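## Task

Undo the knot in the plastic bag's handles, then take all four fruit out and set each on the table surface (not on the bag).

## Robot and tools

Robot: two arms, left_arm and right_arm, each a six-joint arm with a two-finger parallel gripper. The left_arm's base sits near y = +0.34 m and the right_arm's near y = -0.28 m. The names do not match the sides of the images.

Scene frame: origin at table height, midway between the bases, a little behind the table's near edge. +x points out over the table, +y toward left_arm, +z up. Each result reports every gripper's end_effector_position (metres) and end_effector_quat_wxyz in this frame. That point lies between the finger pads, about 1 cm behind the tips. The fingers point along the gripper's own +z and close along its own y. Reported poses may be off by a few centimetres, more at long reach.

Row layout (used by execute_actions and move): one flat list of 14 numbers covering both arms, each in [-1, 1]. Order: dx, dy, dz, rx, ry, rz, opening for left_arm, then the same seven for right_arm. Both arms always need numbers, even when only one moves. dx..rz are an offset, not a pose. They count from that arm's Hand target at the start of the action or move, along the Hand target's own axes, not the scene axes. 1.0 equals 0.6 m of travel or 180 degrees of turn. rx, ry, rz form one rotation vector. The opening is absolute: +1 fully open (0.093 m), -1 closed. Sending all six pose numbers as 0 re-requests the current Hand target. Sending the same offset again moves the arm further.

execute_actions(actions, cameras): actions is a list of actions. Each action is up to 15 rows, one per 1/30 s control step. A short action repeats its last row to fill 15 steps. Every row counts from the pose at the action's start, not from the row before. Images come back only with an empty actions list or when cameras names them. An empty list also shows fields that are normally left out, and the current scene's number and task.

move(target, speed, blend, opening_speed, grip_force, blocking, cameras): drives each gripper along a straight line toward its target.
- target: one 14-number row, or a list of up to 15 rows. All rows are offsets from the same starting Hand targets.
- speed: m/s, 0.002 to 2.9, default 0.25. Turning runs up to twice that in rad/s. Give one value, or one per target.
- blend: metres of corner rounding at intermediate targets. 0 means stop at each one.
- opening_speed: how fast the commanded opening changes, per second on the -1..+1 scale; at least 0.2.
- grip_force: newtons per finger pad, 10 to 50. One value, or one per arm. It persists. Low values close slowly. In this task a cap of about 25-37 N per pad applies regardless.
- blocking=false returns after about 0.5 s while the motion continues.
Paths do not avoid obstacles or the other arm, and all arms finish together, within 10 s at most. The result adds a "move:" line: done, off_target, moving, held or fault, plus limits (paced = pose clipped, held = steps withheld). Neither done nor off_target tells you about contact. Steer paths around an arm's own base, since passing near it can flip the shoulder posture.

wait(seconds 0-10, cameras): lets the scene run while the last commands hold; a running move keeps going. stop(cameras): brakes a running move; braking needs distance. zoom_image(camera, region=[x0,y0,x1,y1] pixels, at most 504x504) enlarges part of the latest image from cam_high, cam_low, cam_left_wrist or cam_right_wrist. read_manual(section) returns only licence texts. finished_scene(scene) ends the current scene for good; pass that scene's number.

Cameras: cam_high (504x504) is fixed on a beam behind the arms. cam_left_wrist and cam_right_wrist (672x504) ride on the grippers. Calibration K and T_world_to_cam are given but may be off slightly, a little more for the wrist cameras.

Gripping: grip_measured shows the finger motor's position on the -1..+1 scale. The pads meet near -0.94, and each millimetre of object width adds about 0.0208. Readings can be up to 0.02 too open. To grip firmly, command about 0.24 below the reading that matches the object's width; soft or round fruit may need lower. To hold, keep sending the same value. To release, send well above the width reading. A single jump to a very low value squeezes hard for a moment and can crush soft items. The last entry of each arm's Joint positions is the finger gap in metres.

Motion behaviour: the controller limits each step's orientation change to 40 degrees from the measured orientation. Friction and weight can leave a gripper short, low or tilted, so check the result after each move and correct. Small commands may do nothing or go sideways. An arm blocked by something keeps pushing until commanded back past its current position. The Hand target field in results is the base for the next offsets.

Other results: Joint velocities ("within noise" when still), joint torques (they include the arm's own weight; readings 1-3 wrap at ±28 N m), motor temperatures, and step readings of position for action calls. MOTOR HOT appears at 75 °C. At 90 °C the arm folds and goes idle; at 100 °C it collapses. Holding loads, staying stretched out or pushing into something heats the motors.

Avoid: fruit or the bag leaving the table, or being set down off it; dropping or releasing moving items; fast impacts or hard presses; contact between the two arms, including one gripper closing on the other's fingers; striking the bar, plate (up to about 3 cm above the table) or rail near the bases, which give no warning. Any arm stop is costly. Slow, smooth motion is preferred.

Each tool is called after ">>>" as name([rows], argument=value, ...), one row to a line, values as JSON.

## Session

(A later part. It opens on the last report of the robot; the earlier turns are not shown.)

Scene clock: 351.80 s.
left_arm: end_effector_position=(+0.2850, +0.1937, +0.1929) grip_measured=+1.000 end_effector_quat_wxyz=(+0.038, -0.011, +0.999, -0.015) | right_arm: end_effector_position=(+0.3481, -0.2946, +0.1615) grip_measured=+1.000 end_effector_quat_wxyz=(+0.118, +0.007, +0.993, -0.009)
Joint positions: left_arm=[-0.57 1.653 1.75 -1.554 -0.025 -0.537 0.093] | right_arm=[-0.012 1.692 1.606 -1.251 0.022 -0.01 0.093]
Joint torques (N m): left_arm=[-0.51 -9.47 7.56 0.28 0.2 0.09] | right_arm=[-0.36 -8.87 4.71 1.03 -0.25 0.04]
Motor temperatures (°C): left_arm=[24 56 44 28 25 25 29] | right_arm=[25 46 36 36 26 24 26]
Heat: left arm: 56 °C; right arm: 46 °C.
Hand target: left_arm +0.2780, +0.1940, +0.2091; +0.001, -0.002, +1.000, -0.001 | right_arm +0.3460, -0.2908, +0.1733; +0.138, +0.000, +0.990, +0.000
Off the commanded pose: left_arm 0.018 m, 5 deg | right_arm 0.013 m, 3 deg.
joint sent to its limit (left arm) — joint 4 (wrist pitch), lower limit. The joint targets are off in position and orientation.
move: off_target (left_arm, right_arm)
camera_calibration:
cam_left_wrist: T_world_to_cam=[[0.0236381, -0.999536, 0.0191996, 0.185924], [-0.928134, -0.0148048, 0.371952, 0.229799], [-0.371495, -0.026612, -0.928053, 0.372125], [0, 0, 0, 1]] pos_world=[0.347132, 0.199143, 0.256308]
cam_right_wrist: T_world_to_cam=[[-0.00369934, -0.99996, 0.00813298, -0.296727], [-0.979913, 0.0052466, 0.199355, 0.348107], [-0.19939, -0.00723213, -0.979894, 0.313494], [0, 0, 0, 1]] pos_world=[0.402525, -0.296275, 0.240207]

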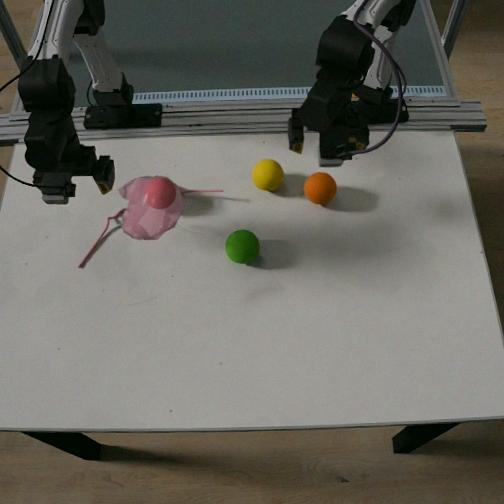

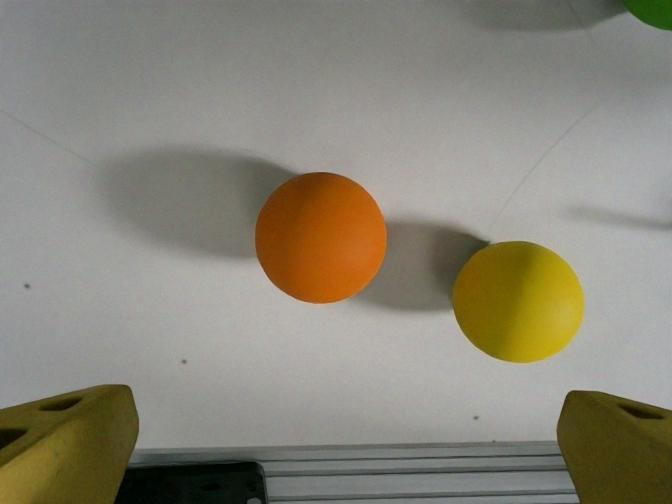

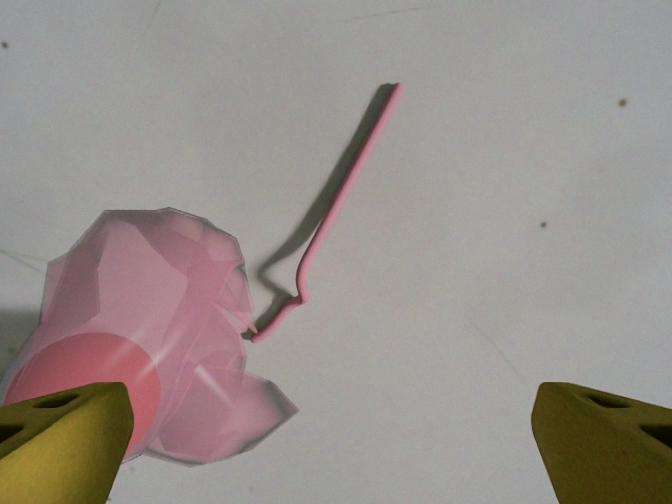

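>>> move([
  [0,0,0,0,0,0,1,0.03,0.175,0.12,0,0.08,0,1],
  [0,0,0,0,0,0,1,0.067,0.175,0.245,0,0.08,0,1],
  [0,0,0,0,0,0,1,0.067,0.175,0.245,0,0.08,0,-1],
  [0,0,0,0,0,0,1,0.01,0.175,0.16,0,0.08,0,-1],
], speed=[0.15,0.05,0.05,0.04], cameras=["cam_high","cam_right_wrist"])

>>> zoom_image(camera="cam_high", region=[60, 140, 260, 290])

Scene clock: 358.87 s.
left_arm: end_effector_position=(+0.2850, +0.1937, +0.1929) grip_measured=+1.000 end_effector_quat_wxyz=(+0.038, -0.011, +0.999, -0.015) | right_arm: end_effector_position=(+0.3644, -0.1874, +0.0783) grip_measured=-0.975 end_effector_quat_wxyz=(+0.019, +0.000, +1.000, -0.003)
Joint positions: left_arm=[-0.57 1.653 1.75 -1.554 -0.025 -0.537 0.093] | right_arm=[0.268 1.987 1.673 -1.228 0.022 0.259 0]
Joint torques (N m): left_arm=[-0.65 -9.44 7.69 0.29 0.18 0.07] | right_arm=[-0.46 -6.69 6.95 0.19 -0.11 0.13]
Motor temperatures (°C): left_arm=[24 55 44 28 25 25 29] | right_arm=[25 45 36 35 26 24 26]
Heat: left arm: 55 °C; right arm: 45 °C.
Hand target: left_arm +0.2780, +0.1940, +0.2091; +0.001, -0.002, +1.000, -0.001 | right_arm +0.3663, -0.1857, +0.0794; +0.013, +0.000, +1.000, +0.000
Off the commanded pose: left_arm 0.018 m, 5 deg | right_arm 0.003 m, 1 deg.
joint sent to its limit (left arm) — joint 4 (wrist pitch), lower limit. The joint targets are off in position and orientation.
move: off_target (left_arm)
camera_calibration:
cam_right_wrist: T_world_to_cam=[[0.0107654, -0.999934, -0.00396612, -0.193157], [-0.920838, -0.0114598, 0.389777, 0.340566], [-0.389797, -0.00054395, -0.920901, 0.302], [0, 0, 0, 1]] pos_world=[0.433404, -0.189078, 0.144601]
Images, in order (width x height): cam_high 504x504, cam_right_wrist 672x504.

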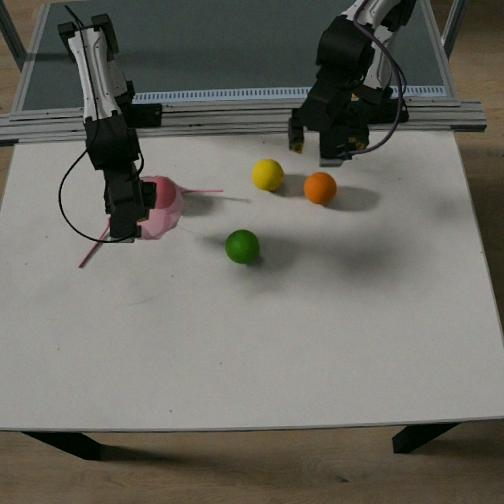

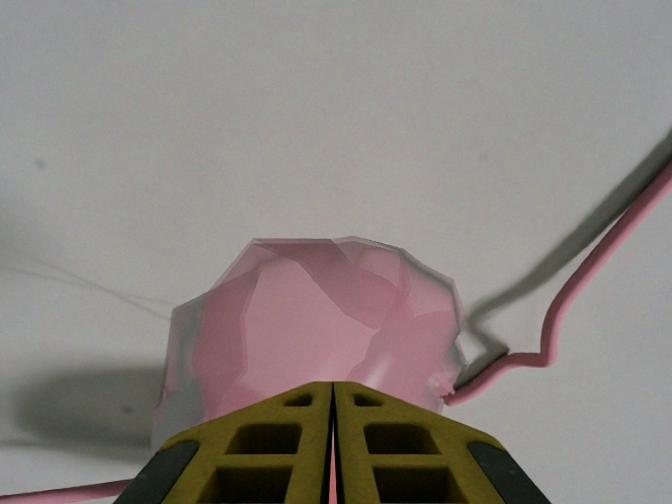

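Scaled by 2.520 from the camera's 504x504 image, which has a finer 720x720 frame.

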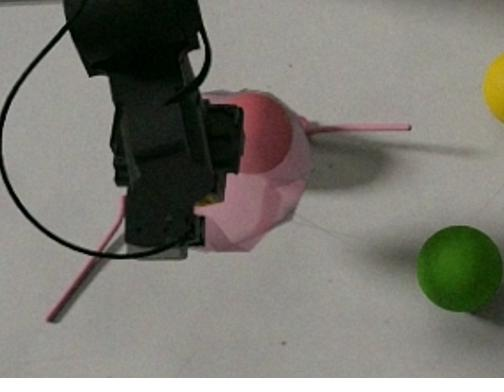

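>>> move(target=[0,0,0,0,0,0,1,0,0,-0.15,0,0,0,-1], speed=0.05, cameras=["cam_high","cam_right_wrist"])

Scene clock: 361.27 s.
left_arm: end_effector_position=(+0.2850, +0.1937, +0.1929) grip_measured=+1.000 end_effector_quat_wxyz=(+0.038, -0.011, +0.999, -0.015) | right_arm: end_effector_position=(+0.3654, -0.1876, +0.1574) grip_measured=-0.975 end_effector_quat_wxyz=(+0.025, +0.000, +1.000, -0.001)
Joint positions: left_arm=[-0.57 1.653 1.75 -1.554 -0.025 -0.537 0.093] | right_arm=[0.268 2.008 2.02 -1.539 0.022 0.259 0]
Joint torques (N m): left_arm=[-0.65 -9.58 7.69 0.29 0.16 0.11] | right_arm=[-0.14 -8.62 6.65 0.3 -0.1 0.15]
Motor temperatures (°C): left_arm=[24 55 44 28 25 25 29] | right_arm=[25 45 36 35 26 24 26]
Heat: left arm: 55 °C; right arm: 45 °C.
Hand target: left_arm +0.2780, +0.1940, +0.2091; +0.001, -0.002, +1.000, -0.001 | right_arm +0.3640, -0.1858, +0.1694; +0.013, +0.000, +1.000, +0.000
Off the commanded pose: left_arm 0.018 m, 5 deg | right_arm 0.012 m, 1 deg.
joint sent to its limit (left arm) — joint 4 (wrist pitch), lower limit. The joint targets are off in position and orientation.
joint sent to its limit (right arm) — joint 4 (wrist pitch), lower limit. The joint targets are off in position, not in orientation.
move: off_target (left_arm, right_arm)
camera_calibration:
cam_right_wrist: T_world_to_cam=[[0.0107446, -0.999914, -0.00745556, -0.192547], [-0.926146, -0.0127626, 0.376949, 0.314396], [-0.377012, 0.00285475, -0.926204, 0.372], [0, 0, 0, 1]] pos_world=[0.433494, -0.18958, 0.224601]
Images, in order (width x height): cam_high 504x504, cam_right_wrist 672x504.

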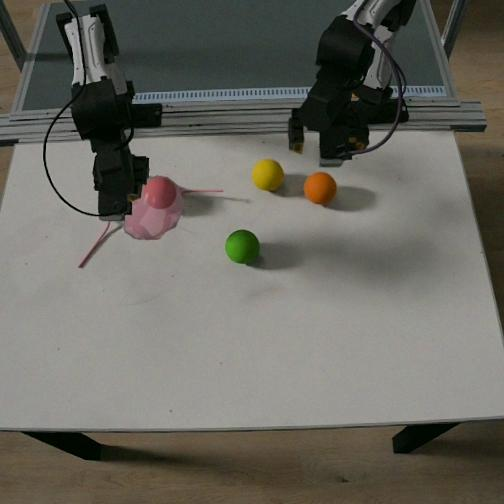

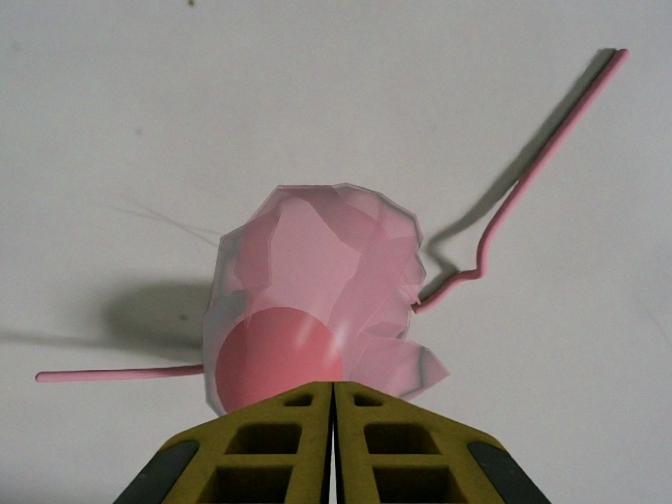

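>>> move(target=[0.047,-0.432,0.1,0,0,0.5,0.2,0.053,-0.14,0.07,0,0,0.5,0.2], speed=0.2, cameras=["all"])

Scene clock: 366.50 s.
left_arm: end_effector_position=(+0.2558, -0.0642, +0.1393) grip_measured=+0.202 end_effector_quat_wxyz=(+0.070, +0.692, +0.718, -0.021) | right_arm: end_effector_position=(+0.3336, -0.2724, +0.1137) grip_measured=+0.197 end_effector_quat_wxyz=(-0.002, +0.703, +0.712, -0.013)
Joint positions: left_arm=[-1.097 2.318 2.477 -1.56 -0.025 0.495 0.055] | right_arm=[0.051 1.866 1.652 -1.383 0.022 1.601 0.055]
Joint torques (N m): left_arm=[-1.14 -12.51 7.94 0.48 0.09 0.13] | right_arm=[-0.46 -10.33 4.22 0.34 -0.12 0.22]
Heat: left arm: 54 °C; right arm: 46 °C.
Hand target: left_arm +0.2508, -0.0653, +0.1493; +0.001, +0.706, +0.708, +0.000 | right_arm +0.3334, -0.2698, +0.1265; +0.009, +0.707, +0.707, +0.009
Off the commanded pose: left_arm 0.011 m, 9 deg | right_arm 0.013 m, 3 deg.
joint sent to its limit (left arm) — joint 4 (wrist pitch), lower limit. The joint targets are off in position and orientation.
move: off_target (left_arm, right_arm)
camera_calibration:
cam_left_wrist: T_world_to_cam=[[-0.995923, -0.0448541, -0.0782652, 0.265558], [-0.0676323, 0.945404, 0.318805, 0.0677949], [0.0596925, 0.322799, -0.944583, 0.219161], [0, 0, 0, 1]] pos_world=[0.255978, -0.122927, 0.206187]
cam_right_wrist: T_world_to_cam=[[-0.999687, -0.0226207, 0.0107259, 0.323967], [-0.016242, 0.912066, 0.409721, 0.244881], [-0.0190509, 0.409418, -0.912148, 0.309519], [0, 0, 0, 1]] pos_world=[0.333739, -0.342742, 0.178519]

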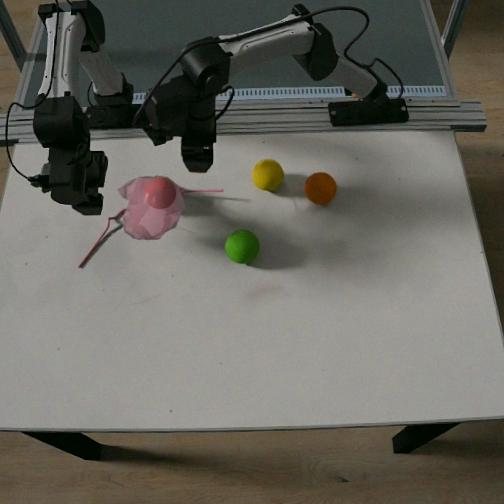

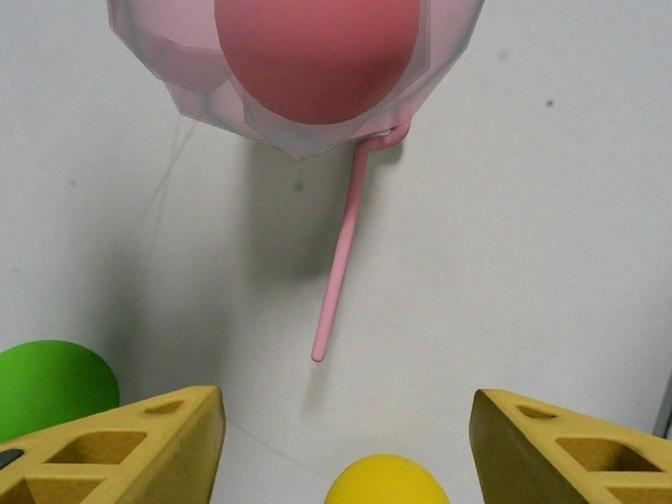

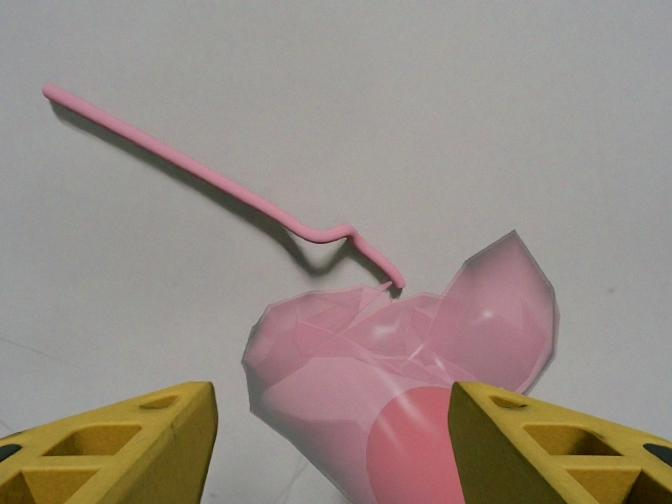

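>>> move([
  [-0.018,0.015,0.207,0,0,0,0.2,0,0.006,0.163,0,0,0,0.2],
  [-0.018,0.015,0.207,0,0,0,-1,0,0.006,0.163,0,0,0,-1],
  [-0.018,0.03,0.17,0,0,0,-1,0,0.02,0.13,0,0,0,-1],
], speed=0.06, cameras=["all"])

Scene clock: 371.77 s.
left_arm: end_effector_position=(+0.2696, -0.0769, +0.0384) grip_measured=-0.941 end_effector_quat_wxyz=(+0.000, +0.698, +0.716, -0.002) | right_arm: end_effector_position=(+0.3447, -0.2714, +0.0478) grip_measured=-0.975 end_effector_quat_wxyz=(+0.017, +0.703, +0.711, +0.008)
Joint positions: left_arm=[-1.08 2.553 2.504 -1.499 -0.024 0.519 0] | right_arm=[0.051 1.881 1.408 -1.066 0.022 1.601 0]
Joint torques (N m): left_arm=[-0.28 -13.93 8.13 0.16 0.11 0.16] | right_arm=[-0.54 -5.63 6.79 0.19 -0.14 0.2]
Heat: left arm: 54 °C; right arm: 45 °C.
Hand target: left_arm +0.2691, -0.0762, +0.0474; +0.001, +0.706, +0.708, +0.000 | right_arm +0.3474, -0.2697, +0.0489; +0.009, +0.707, +0.707, +0.009
Off the commanded pose: left_arm 0.009 m, 1 deg | right_arm 0.003 m, 1 deg.
move: done
camera_calibration:
cam_left_wrist: T_world_to_cam=[[-0.999567, -0.0277111, -0.00993906, 0.270448], [-0.0292619, 0.898163, 0.438688, 0.0943461], [-0.00322965, 0.438789, -0.898584, 0.151242], [0, 0, 0, 1]] pos_world=[0.27358, -0.143607, 0.0972032]
cam_right_wrist: T_world_to_cam=[[-0.998686, -0.0221284, -0.0462132, 0.338377], [-0.0391756, 0.91109, 0.410342, 0.278824], [0.0330241, 0.411614, -0.91076, 0.231764], [0, 0, 0, 1]] pos_world=[0.341201, -0.341943, 0.112305]

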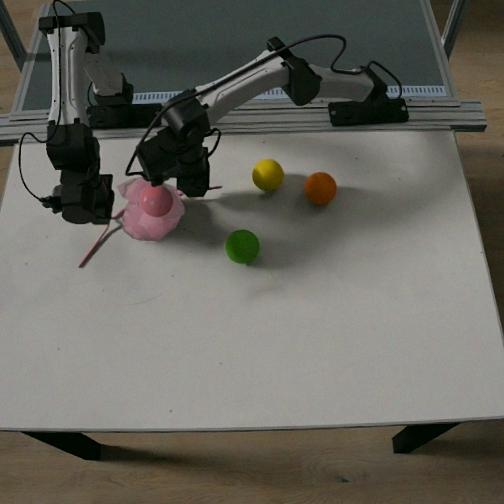

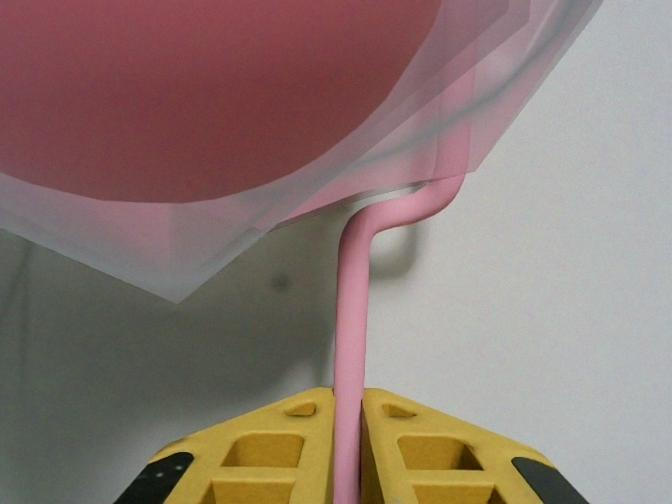

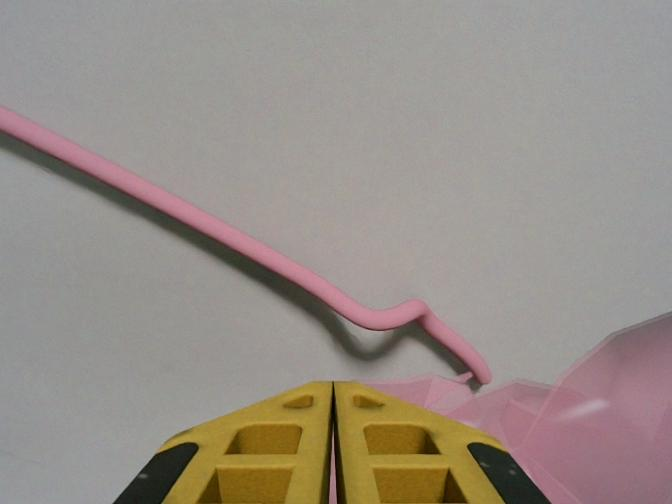

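>>> move([
  [0,0,0,0,0,0,-1,-0.022,-0.003,0,0,0,0,0.2],
  [0,0,0,0,0,0,-1,-0.022,-0.003,0.06,0,0,0,0.2],
  [0,0,0,0,0,0,-1,-0.022,-0.003,0.06,0,0,0,-1],
  [0,0,0,0,0,0,-1,-0.022,0.0,0,0,0,0,-1],
], speed=0.06, cameras=["cam_high","cam_right_wrist"])

Scene clock: 376.20 s.
left_arm: end_effector_position=(+0.2695, -0.0767, +0.0384) grip_measured=-0.941 end_effector_quat_wxyz=(+0.000, +0.698, +0.716, -0.001) | right_arm: end_effector_position=(+0.3422, -0.2859, +0.0345) grip_measured=-0.975 end_effector_quat_wxyz=(+0.003, +0.711, +0.703, -0.007)
Joint positions: left_arm=[-1.08 2.553 2.504 -1.499 -0.024 0.519 0] | right_arm=[0.009 1.919 1.406 -1.067 0.022 1.583 0]
Joint torques (N m): left_arm=[-0.42 -13.86 8.14 0.11 0.1 0.16] | right_arm=[-0.29 -9.03 6.67 0.09 -0.13 0.05]
Motor temperatures (°C): left_arm=[24 55 45 28 25 25 29] | right_arm=[25 45 36 35 26 24 26]
Heat: left arm: 55 °C; right arm: 45 °C.
Hand target: left_arm +0.2691, -0.0762, +0.0474; +0.001, +0.706, +0.708, +0.000 | right_arm +0.3474, -0.2829, +0.0488; +0.009, +0.707, +0.707, +0.009
Off the commanded pose: left_arm 0.009 m, 1 deg | right_arm 0.016 m, 2 deg.
move: off_target (right_arm)
camera_calibration:
cam_right_wrist: T_world_to_cam=[[-0.999985, 0.00104721, -0.00541058, 0.340621], [-0.00126496, 0.911951, 0.410297, 0.284617], [0.00536385, 0.410298, -0.911936, 0.234909], [0, 0, 0, 1]] pos_world=[0.339716, -0.356296, 0.0992872]
Images, in order (width x height): cam_high 504x504, cam_right_wrist 672x504.

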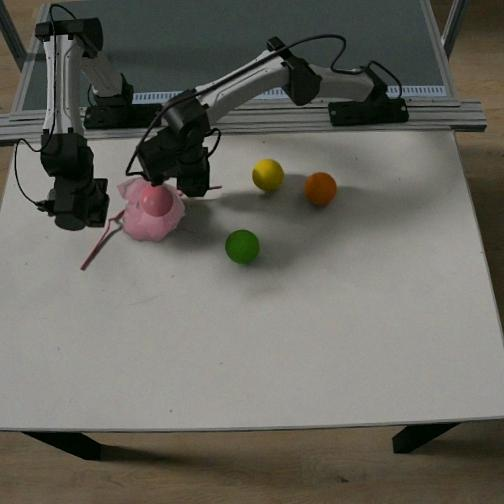

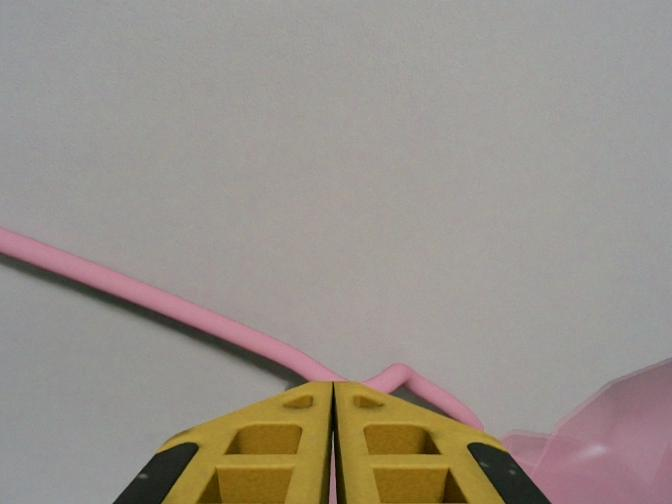

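>>> move([
  [0,0,0,0,0,0,-1,-0.007,0.037,-0.08,0,0,-0.5,0.3],
  [0,0,0,0,0,0,-1,-0.007,0.037,0.037,0,0,-0.5,0.3],
  [0,0,0,0,0,0,-1,-0.007,0.037,0.037,0,0,-0.5,-1],
  [0,0,0,0,0,0,-1,-0.007,0.037,-0.02,0,0,-0.5,-1],
], speed=[0.15,0.06,0.06,0.06], cameras=["cam_high","cam_right_wrist"])

Scene clock: 386.10 s.
left_arm: end_effector_position=(+0.2695, -0.0767, +0.0384) grip_measured=-0.941 end_effector_quat_wxyz=(+0.000, +0.698, +0.716, -0.001) | right_arm: end_effector_position=(+0.3655, -0.2895, +0.0486) grip_measured=-0.975 end_effector_quat_wxyz=(+0.001, +0.005, +1.000, -0.007)
Joint positions: left_arm=[-1.08 2.553 2.504 -1.499 -0.024 0.519 0] | right_arm=[0 1.987 1.558 -1.143 0.022 0.002 0]
Joint torques (N m): left_arm=[-0.27 -13.82 8.24 0.12 0.09 0.17] | right_arm=[-0.4 -9.1 6.9 0.13 -0.18 0.02]
Motor temperatures (°C): left_arm=[24 55 46 28 25 25 29] | right_arm=[25 45 37 34 26 24 26]
Heat: left arm: 55 °C; right arm: 45 °C.
Hand target: left_arm +0.2691, -0.0762, +0.0474; +0.001, +0.706, +0.708, +0.000 | right_arm +0.3693, -0.2871, +0.0614; +0.013, +0.000, +1.000, +0.000
Off the commanded pose: left_arm 0.009 m, 1 deg | right_arm 0.014 m, 2 deg.
move: off_target (right_arm)
camera_calibration:
cam_right_wrist: T_world_to_cam=[[-0.0000438457, -0.999993, 0.00380757, -0.291785], [-0.906921, 0.0016439, 0.421298, 0.349141], [-0.421302, -0.0034347, -0.906914, 0.285012], [0, 0, 0, 1]] pos_world=[0.436706, -0.291377, 0.112499]
Images, in order (width x height): cam_high 504x504, cam_right_wrist 672x504.

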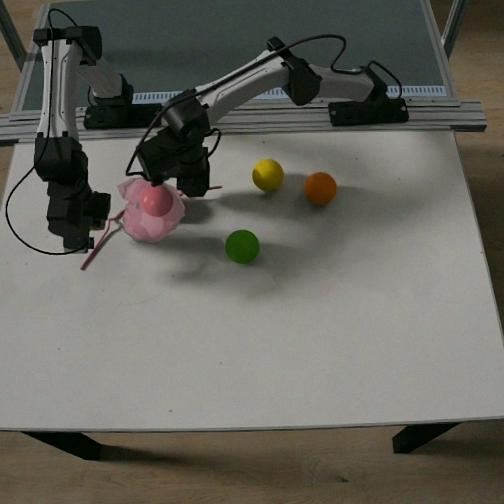

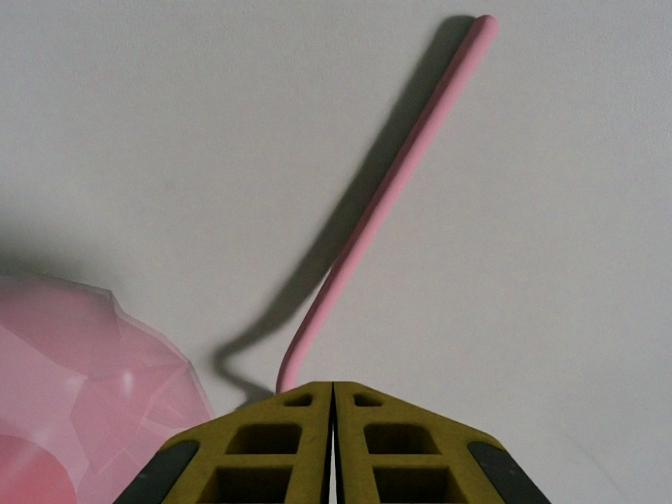

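>>> move([
  [0,0,0,0,0,0,-1,-0.03,0.0,-0.03,0,0,0,0.4],
  [0,0,0,0,0,0,-1,-0.03,0,0.052,0,0,0,0.4],
], speed=[0.1,0.05], cameras=["cam_right_wrist"])

>>> move(target=[0,0,0,0,0,0,-1,0,0,0,0,0,0,-1], cameras=["cam_right_wrist"])

Scene clock: 388.93 s.
left_arm: end_effector_position=(+0.2695, -0.0767, +0.0384) grip_measured=-0.941 end_effector_quat_wxyz=(+0.000, +0.698, +0.716, -0.001) | right_arm: end_effector_position=(+0.3876, -0.2896, +0.0375) grip_measured=+0.397 end_effector_quat_wxyz=(+0.018, +0.005, +1.000, -0.007)
Joint positions: left_arm=[-1.08 2.553 2.504 -1.499 -0.024 0.519 0] | right_arm=[0 2.05 1.604 -1.093 0.022 0.002 0.064]
Joint torques (N m): left_arm=[-0.25 -13.96 8.17 0.15 0.09 0.15] | right_arm=[-0.62 -7.09 4.74 0.6 -0.16 0]
Motor temperatures (°C): left_arm=[24 56 46 28 25 25 29] | right_arm=[25 44 37 34 26 24 26]
Heat: left arm: 56 °C; right arm: 44 °C.
Hand target: left_arm +0.2691, -0.0762, +0.0474; +0.001, +0.706, +0.708, +0.000 | right_arm +0.3881, -0.2871, +0.0307; +0.013, +0.000, +1.000, +0.000
Off the commanded pose: left_arm 0.009 m, 1 deg | right_arm 0.007 m, 1 deg.
move: done
camera_calibration:
cam_right_wrist: T_world_to_cam=[[-0.000405184, -0.999992, 0.00401286, -0.291706], [-0.920223, 0.00194347, 0.39139, 0.380223], [-0.391395, -0.00353414, -0.920216, 0.273154], [0, 0, 0, 1]] pos_world=[0.456683, -0.291477, 0.103716]
Images, in order (width x height): cam_right_wrist 672x504.

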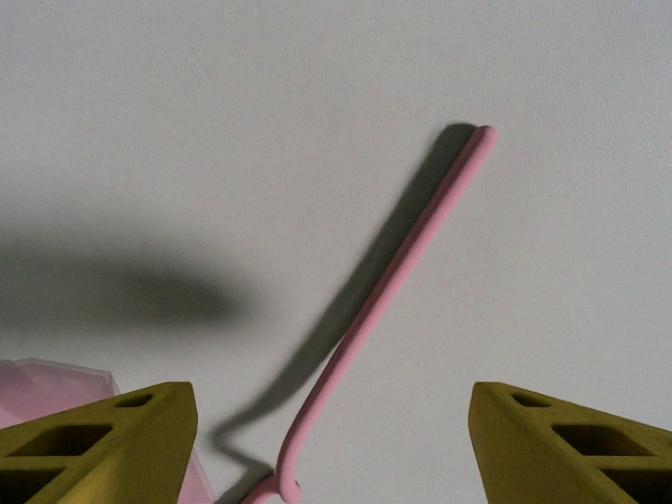

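Scene clock: 389.73 s.
left_arm: end_effector_position=(+0.2695, -0.0767, +0.0384) grip_measured=-0.941 end_effector_quat_wxyz=(+0.000, +0.698, +0.716, -0.001) | right_arm: end_effector_position=(+0.3876, -0.2896, +0.0375) grip_measured=-0.975 end_effector_quat_wxyz=(+0.018, +0.005, +1.000, -0.007)
Joint positions: left_arm=[-1.08 2.553 2.504 -1.499 -0.024 0.519 0] | right_arm=[0 2.05 1.604 -1.093 0.022 0.001 0]
Joint torques (N m): left_arm=[-0.18 -13.78 8.17 0.13 0.07 0.16] | right_arm=[-0.42 -7.06 4.51 0.59 -0.22 0.02]
Motor temperatures (°C): left_arm=[24 56 47 28 25 25 29] | right_arm=[25 44 37 34 26 24 26]
Heat: left arm: 56 °C; right arm: 44 °C.
Hand target: left_arm +0.2691, -0.0762, +0.0474; +0.001, +0.706, +0.708, +0.000 | right_arm +0.3880, -0.2871, +0.0307; +0.013, +0.000, +1.000, +0.000
Off the commanded pose: left_arm 0.009 m, 1 deg | right_arm 0.007 m, 1 deg.
move: done
camera_calibration:
cam_right_wrist: T_world_to_cam=[[-0.0000509627, -0.999992, 0.00407976, -0.291775], [-0.920222, 0.0016437, 0.391394, 0.380135], [-0.391398, -0.00373434, -0.920214, 0.273098], [0, 0, 0, 1]] pos_world=[0.456683, -0.291377, 0.103716]
Images, in order (width x height): cam_right_wrist 672x504.

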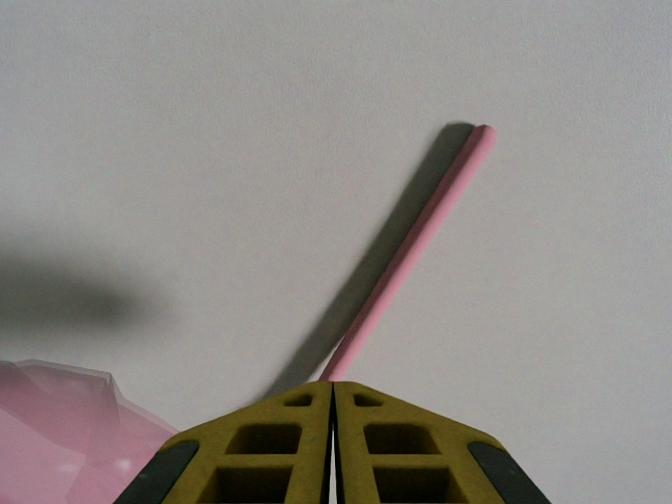

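>>> move([
  [0,0,0,0,0,0,-1,0,0,0,0,0,0,0.3],
  [0,0,0,0,0,0,-1,0,0,0.045,0,0,0,0.3],
  [0,0,0,0,0,0,-1,0,0,0.045,0,0,0,-1],
], speed=0.05, cameras=["cam_right_wrist"])

Scene clock: 392.90 s.
left_arm: end_effector_position=(+0.2695, -0.0767, +0.0384) grip_measured=-0.941 end_effector_quat_wxyz=(+0.000, +0.698, +0.716, -0.001) | right_arm: end_effector_position=(+0.3888, -0.2894, +0.0104) grip_measured=-0.975 end_effector_quat_wxyz=(+0.018, +0.005, +1.000, -0.007)
Joint positions: left_arm=[-1.08 2.553 2.504 -1.499 -0.024 0.519 0] | right_arm=[0 2.08 1.54 -0.998 0.022 0.001 0]
Joint torques (N m): left_arm=[-0.34 -13.91 8.01 0.13 0.06 0.16] | right_arm=[-0.59 -7.23 4.45 0.59 -0.21 0.04]
Motor temperatures (°C): left_arm=[24 56 47 28 25 25 29] | right_arm=[25 44 36 34 26 24 26]
Heat: left arm: 56 °C; right arm: 44 °C.
Hand target: left_arm +0.2691, -0.0762, +0.0474; +0.001, +0.706, +0.708, +0.000 | right_arm +0.3888, -0.2871, +0.0037; +0.013, +0.000, +1.000, +0.000
Off the commanded pose: left_arm 0.009 m, 1 deg | right_arm 0.007 m, 1 deg.
move: done
camera_calibration:
cam_right_wrist: T_world_to_cam=[[-0.0000509441, -0.999992, 0.00407932, -0.291464], [-0.920186, 0.00164386, 0.391479, 0.391823], [-0.391482, -0.00373379, -0.920178, 0.248667], [0, 0, 0, 1]] pos_world=[0.457884, -0.291177, 0.0766161]
Images, in order (width x height): cam_right_wrist 672x504.

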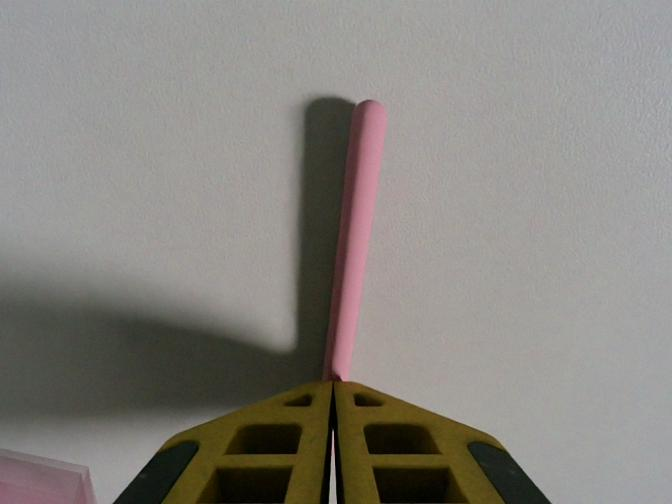

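>>> move([
  [0,0.0,0,0,0,0,-1,-0.05,0.0,-0.04,0,0,0,-1],
  [0,0.15,0,0,0,0,-1,-0.2,0.0,-0.06,0,0,0,-1],
], speed=0.05, cameras=["all"])

Scene clock: 396.87 s.
left_arm: end_effector_position=(+0.3516, -0.0637, +0.0371) grip_measured=-0.941 end_effector_quat_wxyz=(+0.053, +0.696, +0.716, -0.005) | right_arm: end_effector_position=(+0.5089, -0.2906, +0.0465) grip_measured=-0.975 end_effector_quat_wxyz=(+0.043, +0.005, +0.999, -0.007)
Joint positions: left_arm=[-0.934 2.723 2.834 -1.548 -0.024 0.666 0] | right_arm=[0 2.676 2.725 -1.538 0.022 0.001 0]
Joint torques (N m): left_arm=[-0.53 -14.46 7.97 0.98 0.16 0.17] | right_arm=[-0.17 -9.73 6.76 0.36 -0.22 0.07]
Motor temperatures (°C): left_arm=[24 56 47 28 25 25 29] | right_arm=[25 44 37 34 26 24 26]
Heat: left arm: 56 °C; right arm: 44 °C.
Hand target: left_arm +0.3590, -0.0758, +0.0476; +0.001, +0.706, +0.708, +0.000 | right_arm +0.5078, -0.2870, +0.0427; +0.013, +0.000, +1.000, +0.000
Off the commanded pose: left_arm 0.018 m, 6 deg | right_arm 0.005 m, 4 deg.
elbow stopped short (left arm): the move would have taken joint 3 (elbow) straighter than the controller allows.
joint sent to its limit (right arm) — joint 4 (wrist pitch), lower limit. The joint targets are off in position, not in orientation.
move: off_target (left_arm, right_arm)
camera_calibration:
cam_left_wrist: T_world_to_cam=[[-0.996389, -0.0328412, -0.078298, 0.353931], [-0.0591437, 0.930097, 0.36252, 0.100768], [0.0609191, 0.365842, -0.928681, 0.118471], [0, 0, 0, 1]] pos_world=[0.351396, -0.125442, 0.101203]
cam_right_wrist: T_world_to_cam=[[-0.000660186, -0.99999, 0.00443198, -0.29261], [-0.939, 0.00214414, 0.34391, 0.50009], [-0.343916, -0.00393459, -0.938992, 0.305465], [0, 0, 0, 1]] pos_world=[0.574446, -0.292477, 0.116141]

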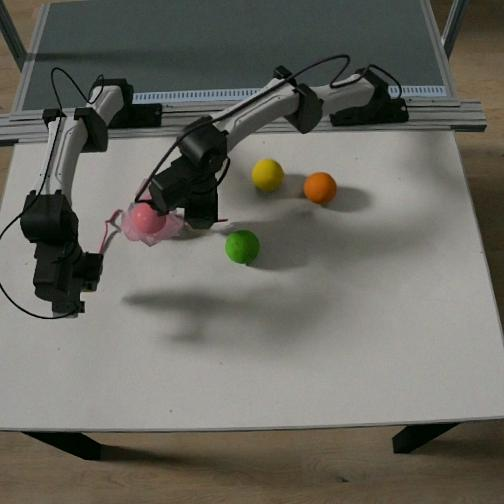

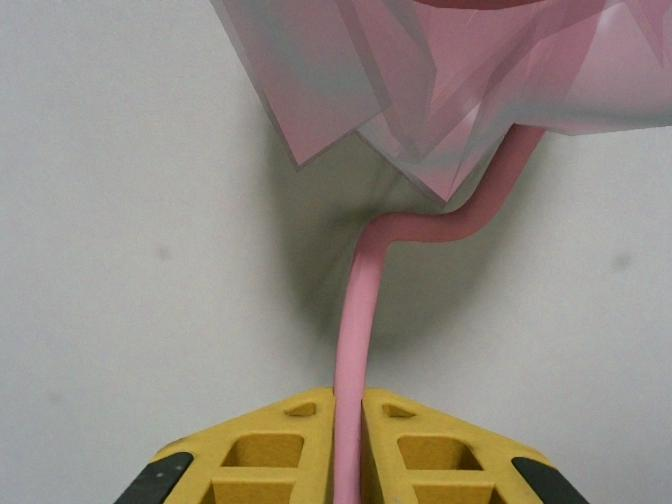

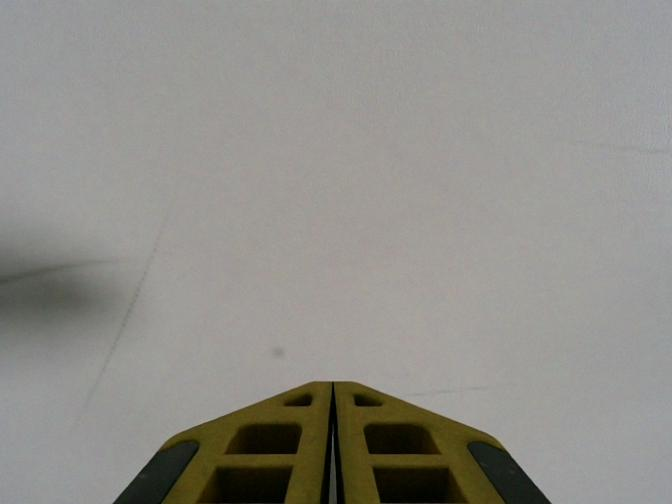

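>>> move([
  [0,0,0,0,0,0,0,0,0.0,-0.05,0,0,0,-0.1],
  [0,0,-0.17,0,0,0,0.5,0.15,0.2,-0.17,0,0,0,-0.1],
  [0.45,0.0,-0.17,0,0,0,0.5,0.15,0.2,-0.17,0,0,0,-0.1],
], speed=0.15, cameras=["all"])

>>> zoom_image(camera="cam_high", region=[60, 140, 260, 290])

Scene clock: 403.70 s.
left_arm: end_effector_position=(+0.3673, +0.1912, +0.1314) grip_measured=+0.498 end_effector_quat_wxyz=(-0.006, +0.697, +0.717, -0.004) | right_arm: end_effector_position=(+0.4221, -0.1673, +0.1227) grip_measured=-0.103 end_effector_quat_wxyz=(+0.029, -0.006, +1.000, +0.000)
Joint positions: left_arm=[-0.46 2.01 1.972 -1.512 -0.006 1.136 0.069] | right_arm=[0.279 2.274 2.296 -1.543 0.022 0.259 0.04]
Joint torques (N m): left_arm=[-0.46 -14.53 5.27 0.07 0.12 0.19] | right_arm=[-0.42 -13.35 4.19 0.3 -0.15 0.24]
Motor temperatures (°C): left_arm=[24 59 46 28 25 25 29] | right_arm=[25 46 36 34 26 24 26]
Heat: left arm: 59 °C; right arm: 46 °C.
Hand target: left_arm +0.3579, +0.1943, +0.1493; +0.001, +0.706, +0.708, +0.000 | right_arm +0.4151, -0.1671, +0.1425; +0.013, +0.000, +1.000, +0.000
Off the commanded pose: left_arm 0.020 m, 2 deg | right_arm 0.021 m, 2 deg.
elbow stopped short (left arm): the move would have taken joint 3 (elbow) straighter than the controller allows.
joint sent to its limit (right arm) — joint 4 (wrist pitch), lower limit. The joint targets are off in position and orientation.
move: off_target (left_arm, right_arm); target 2's new opening was sent with left_arm's hand 0.040 m and 15 deg from that target
camera_calibration:
cam_left_wrist: T_world_to_cam=[[-0.999551, -0.0299417, 0.00145099, 0.375431], [-0.0261899, 0.895804, 0.443677, -0.18573], [-0.0145842, 0.443439, -0.896186, 0.120463], [0, 0, 0, 1]] pos_world=[0.372155, 0.124201, 0.189816]
cam_right_wrist: T_world_to_cam=[[0.021845, -0.99972, -0.00909085, -0.177495], [-0.928478, -0.0236586, 0.370634, 0.380091], [-0.370746, 0.000344149, -0.928734, 0.358541], [0, 0, 0, 1]] pos_world=[0.489711, -0.168576, 0.190501]

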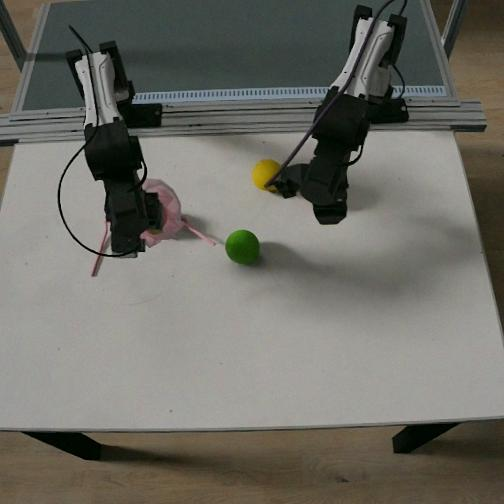

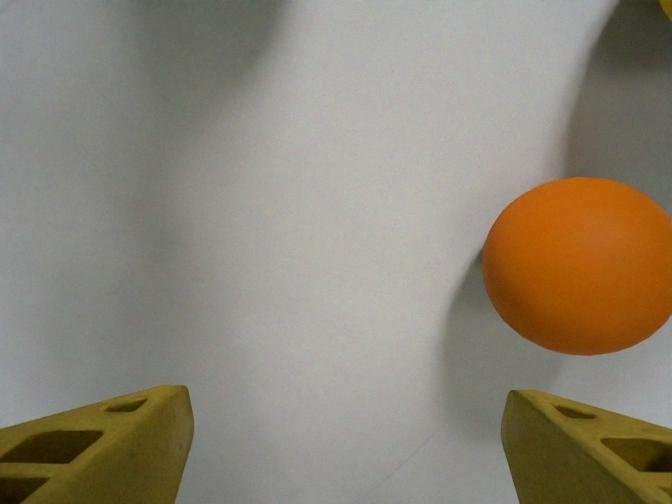

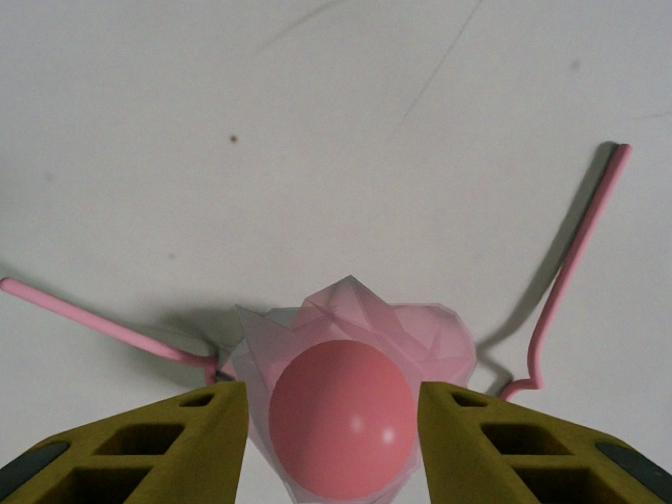

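Scaled by 2.520 from the camera's 504x504 image, which has a finer 720x720 frame.

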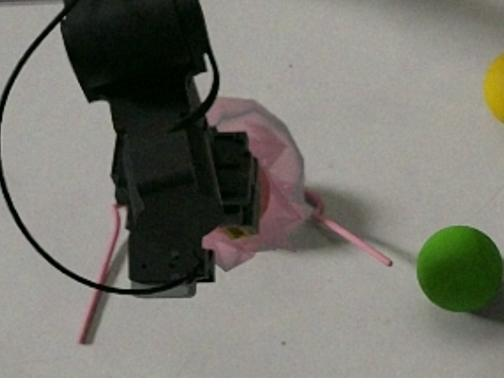

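>>> move([
  [0,0,0,0,0,0,0.5,0.12,-0.01,0.0,0,0,0,1],
  [0,0,0,0,0,0,0.5,0.12,-0.01,0.16,0,0,0,1],
  [0,0,0,0,0,0,0.5,0.12,-0.01,0.16,0,0,0,0],
  [0,0,0,0,0,0,0.5,0.12,-0.01,-0.1,0,0,0,0],
], speed=[0.15,0.07,0.07,0.06], opening_speed=0.7, cameras=["all"])

>>> zoom_image(camera="cam_high", region=[60, 140, 260, 290])

Scene clock: 412.40 s.
left_arm: end_effector_position=(+0.3673, +0.1912, +0.1314) grip_measured=+0.498 end_effector_quat_wxyz=(-0.006, +0.697, +0.717, -0.004) | right_arm: end_effector_position=(+0.3472, -0.1772, +0.1797) grip_measured=+0.419 end_effector_quat_wxyz=(+0.049, -0.001, +0.999, +0.007)
Joint positions: left_arm=[-0.46 2.01 1.972 -1.512 -0.006 1.137 0.069] | right_arm=[0.308 1.913 1.974 -1.539 0.022 0.297 0.065]
Joint torques (N m): left_arm=[-0.44 -14.57 5.37 0.05 0.14 0.15] | right_arm=[0.8 -10.39 6.63 0.33 -0.1 0.27]
Motor temperatures (°C): left_arm=[24 59 46 28 25 25 29] | right_arm=[25 48 36 34 26 24 26]
Heat: left arm: 59 °C; right arm: 48 °C.
Hand target: left_arm +0.3579, +0.1943, +0.1493; +0.001, +0.706, +0.708, +0.000 | right_arm +0.3416, -0.1732, +0.2006; +0.013, +0.000, +1.000, +0.000
Off the commanded pose: left_arm 0.020 m, 2 deg | right_arm 0.022 m, 4 deg.
joint sent to its limit (right arm) — joint 4 (wrist pitch), lower limit. The joint targets are off in position and orientation.
move: off_target (left_arm, right_arm)
camera_calibration:
cam_left_wrist: T_world_to_cam=[[-0.999564, -0.029495, 0.00144244, 0.375384], [-0.0257935, 0.895819, 0.443671, -0.185879], [-0.0143782, 0.44344, -0.896189, 0.120386], [0, 0, 0, 1]] pos_world=[0.372156, 0.124201, 0.189816]
cam_right_wrist: T_world_to_cam=[[0.0133733, -0.999631, -0.0236395, -0.179723], [-0.942955, -0.0204732, 0.332291, 0.301766], [-0.332653, 0.0178472, -0.94288, 0.376096], [0, 0, 0, 1]] pos_world=[0.412064, -0.180191, 0.25009]

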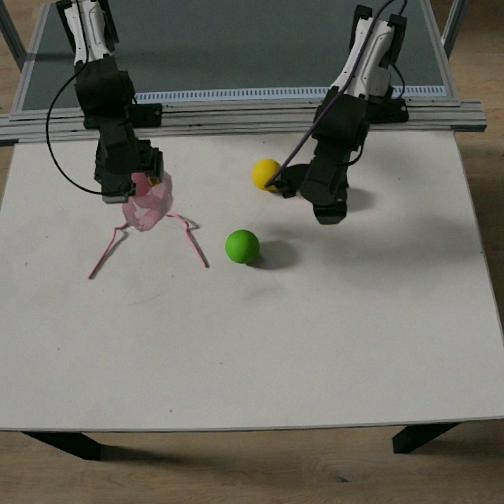

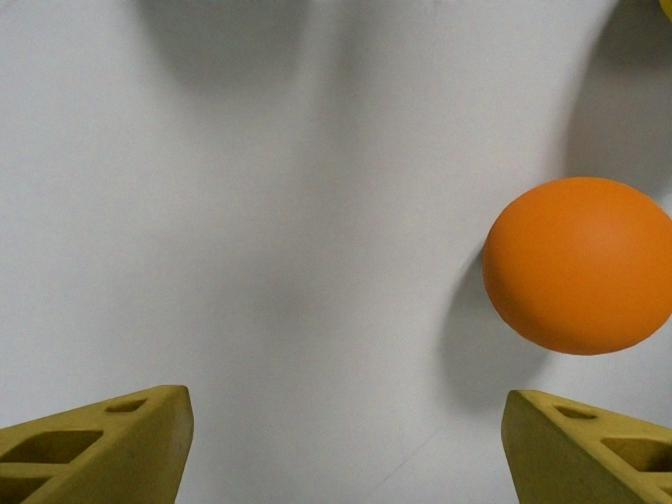

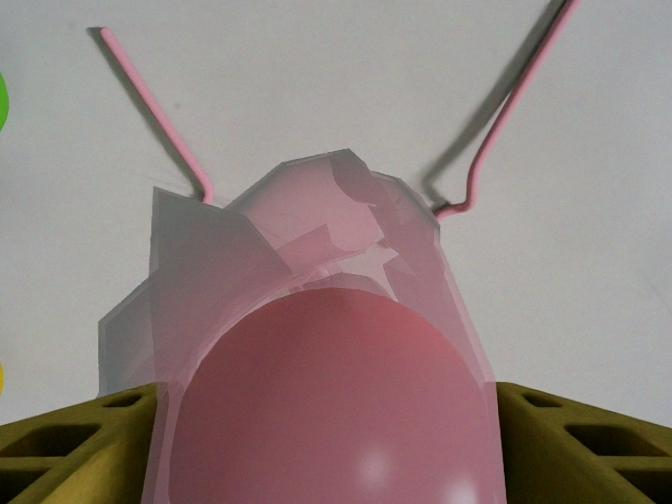

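Scaled by 2.520 from the camera's 504x504 image, which has a finer 720x720 frame.

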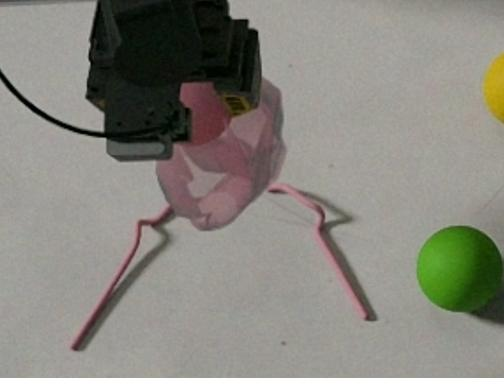

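>>> move(target=[-0.33,0,-0.15,0.217,-0.217,-0.465,0,0,0,0,0,0,0,0], speed=0.2, cameras=["cam_left_wrist","cam_right_wrist"])

Scene clock: 418.27 s.
left_arm: end_effector_position=(+0.3609, +0.0022, +0.2112) grip_measured=+0.002 end_effector_quat_wxyz=(-0.028, -0.014, +0.917, -0.398) | right_arm: end_effector_position=(+0.3472, -0.1772, +0.1797) grip_measured=+0.419 end_effector_quat_wxyz=(+0.049, -0.001, +0.999, +0.007)
Joint positions: left_arm=[-0.61 1.999 2.027 -1.095 0.684 -0.754 0.045] | right_arm=[0.308 1.913 1.974 -1.539 0.022 0.297 0.065]
Joint torques (N m): left_arm=[-1.36 -15.47 6.02 1.76 0.46 -0.32] | right_arm=[0.54 -10.18 6.54 0.39 -0.09 0.24]
Motor temperatures (°C): left_arm=[24 59 45 28 25 25 29] | right_arm=[25 48 37 34 26 24 26]
Heat: left arm: 59 °C; right arm: 48 °C.
Hand target: left_arm +0.3584, -0.0036, +0.2395; +0.002, -0.001, +0.906, -0.423 | right_arm +0.3416, -0.1732, +0.2006; +0.013, +0.000, +1.000, +0.000
Off the commanded pose: left_arm 0.029 m, 5 deg | right_arm 0.022 m, 4 deg.
joint sent to its limit (right arm) — joint 4 (wrist pitch), lower limit. The joint targets are off in position and orientation.
move: off_target (left_arm, right_arm)
camera_calibration:
cam_left_wrist: T_world_to_cam=[[0.0484666, -0.691928, 0.720338, -0.165394], [-0.878147, 0.314119, 0.360815, 0.274267], [-0.47593, -0.65005, -0.59239, 0.380474], [0, 0, 0, 1]] pos_world=[0.429941, 0.046734, 0.24557]
cam_right_wrist: T_world_to_cam=[[0.0133733, -0.999631, -0.0236395, -0.179723], [-0.942955, -0.0204732, 0.332291, 0.301766], [-0.332653, 0.0178472, -0.94288, 0.376096], [0, 0, 0, 1]] pos_world=[0.412064, -0.180191, 0.25009]
Images, in order (width x height): cam_left_wrist 672x504, cam_right_wrist 672x504.

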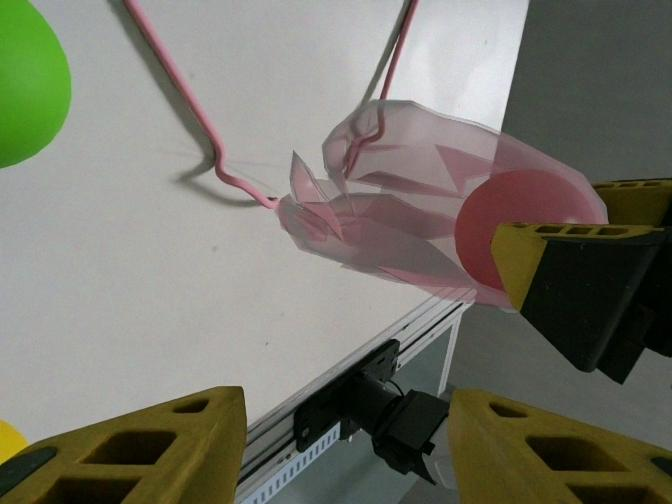

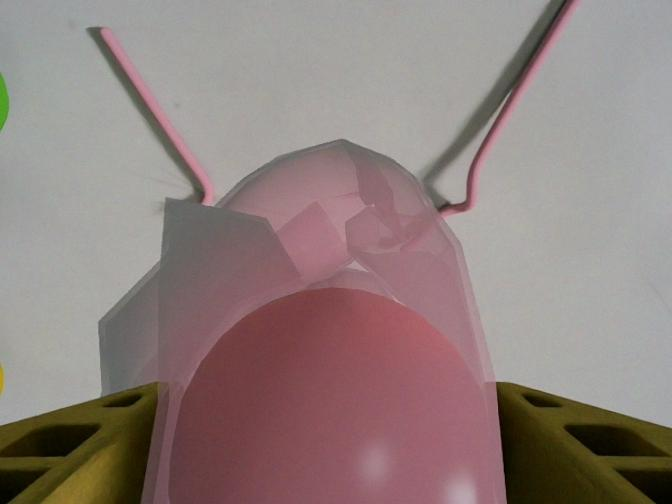

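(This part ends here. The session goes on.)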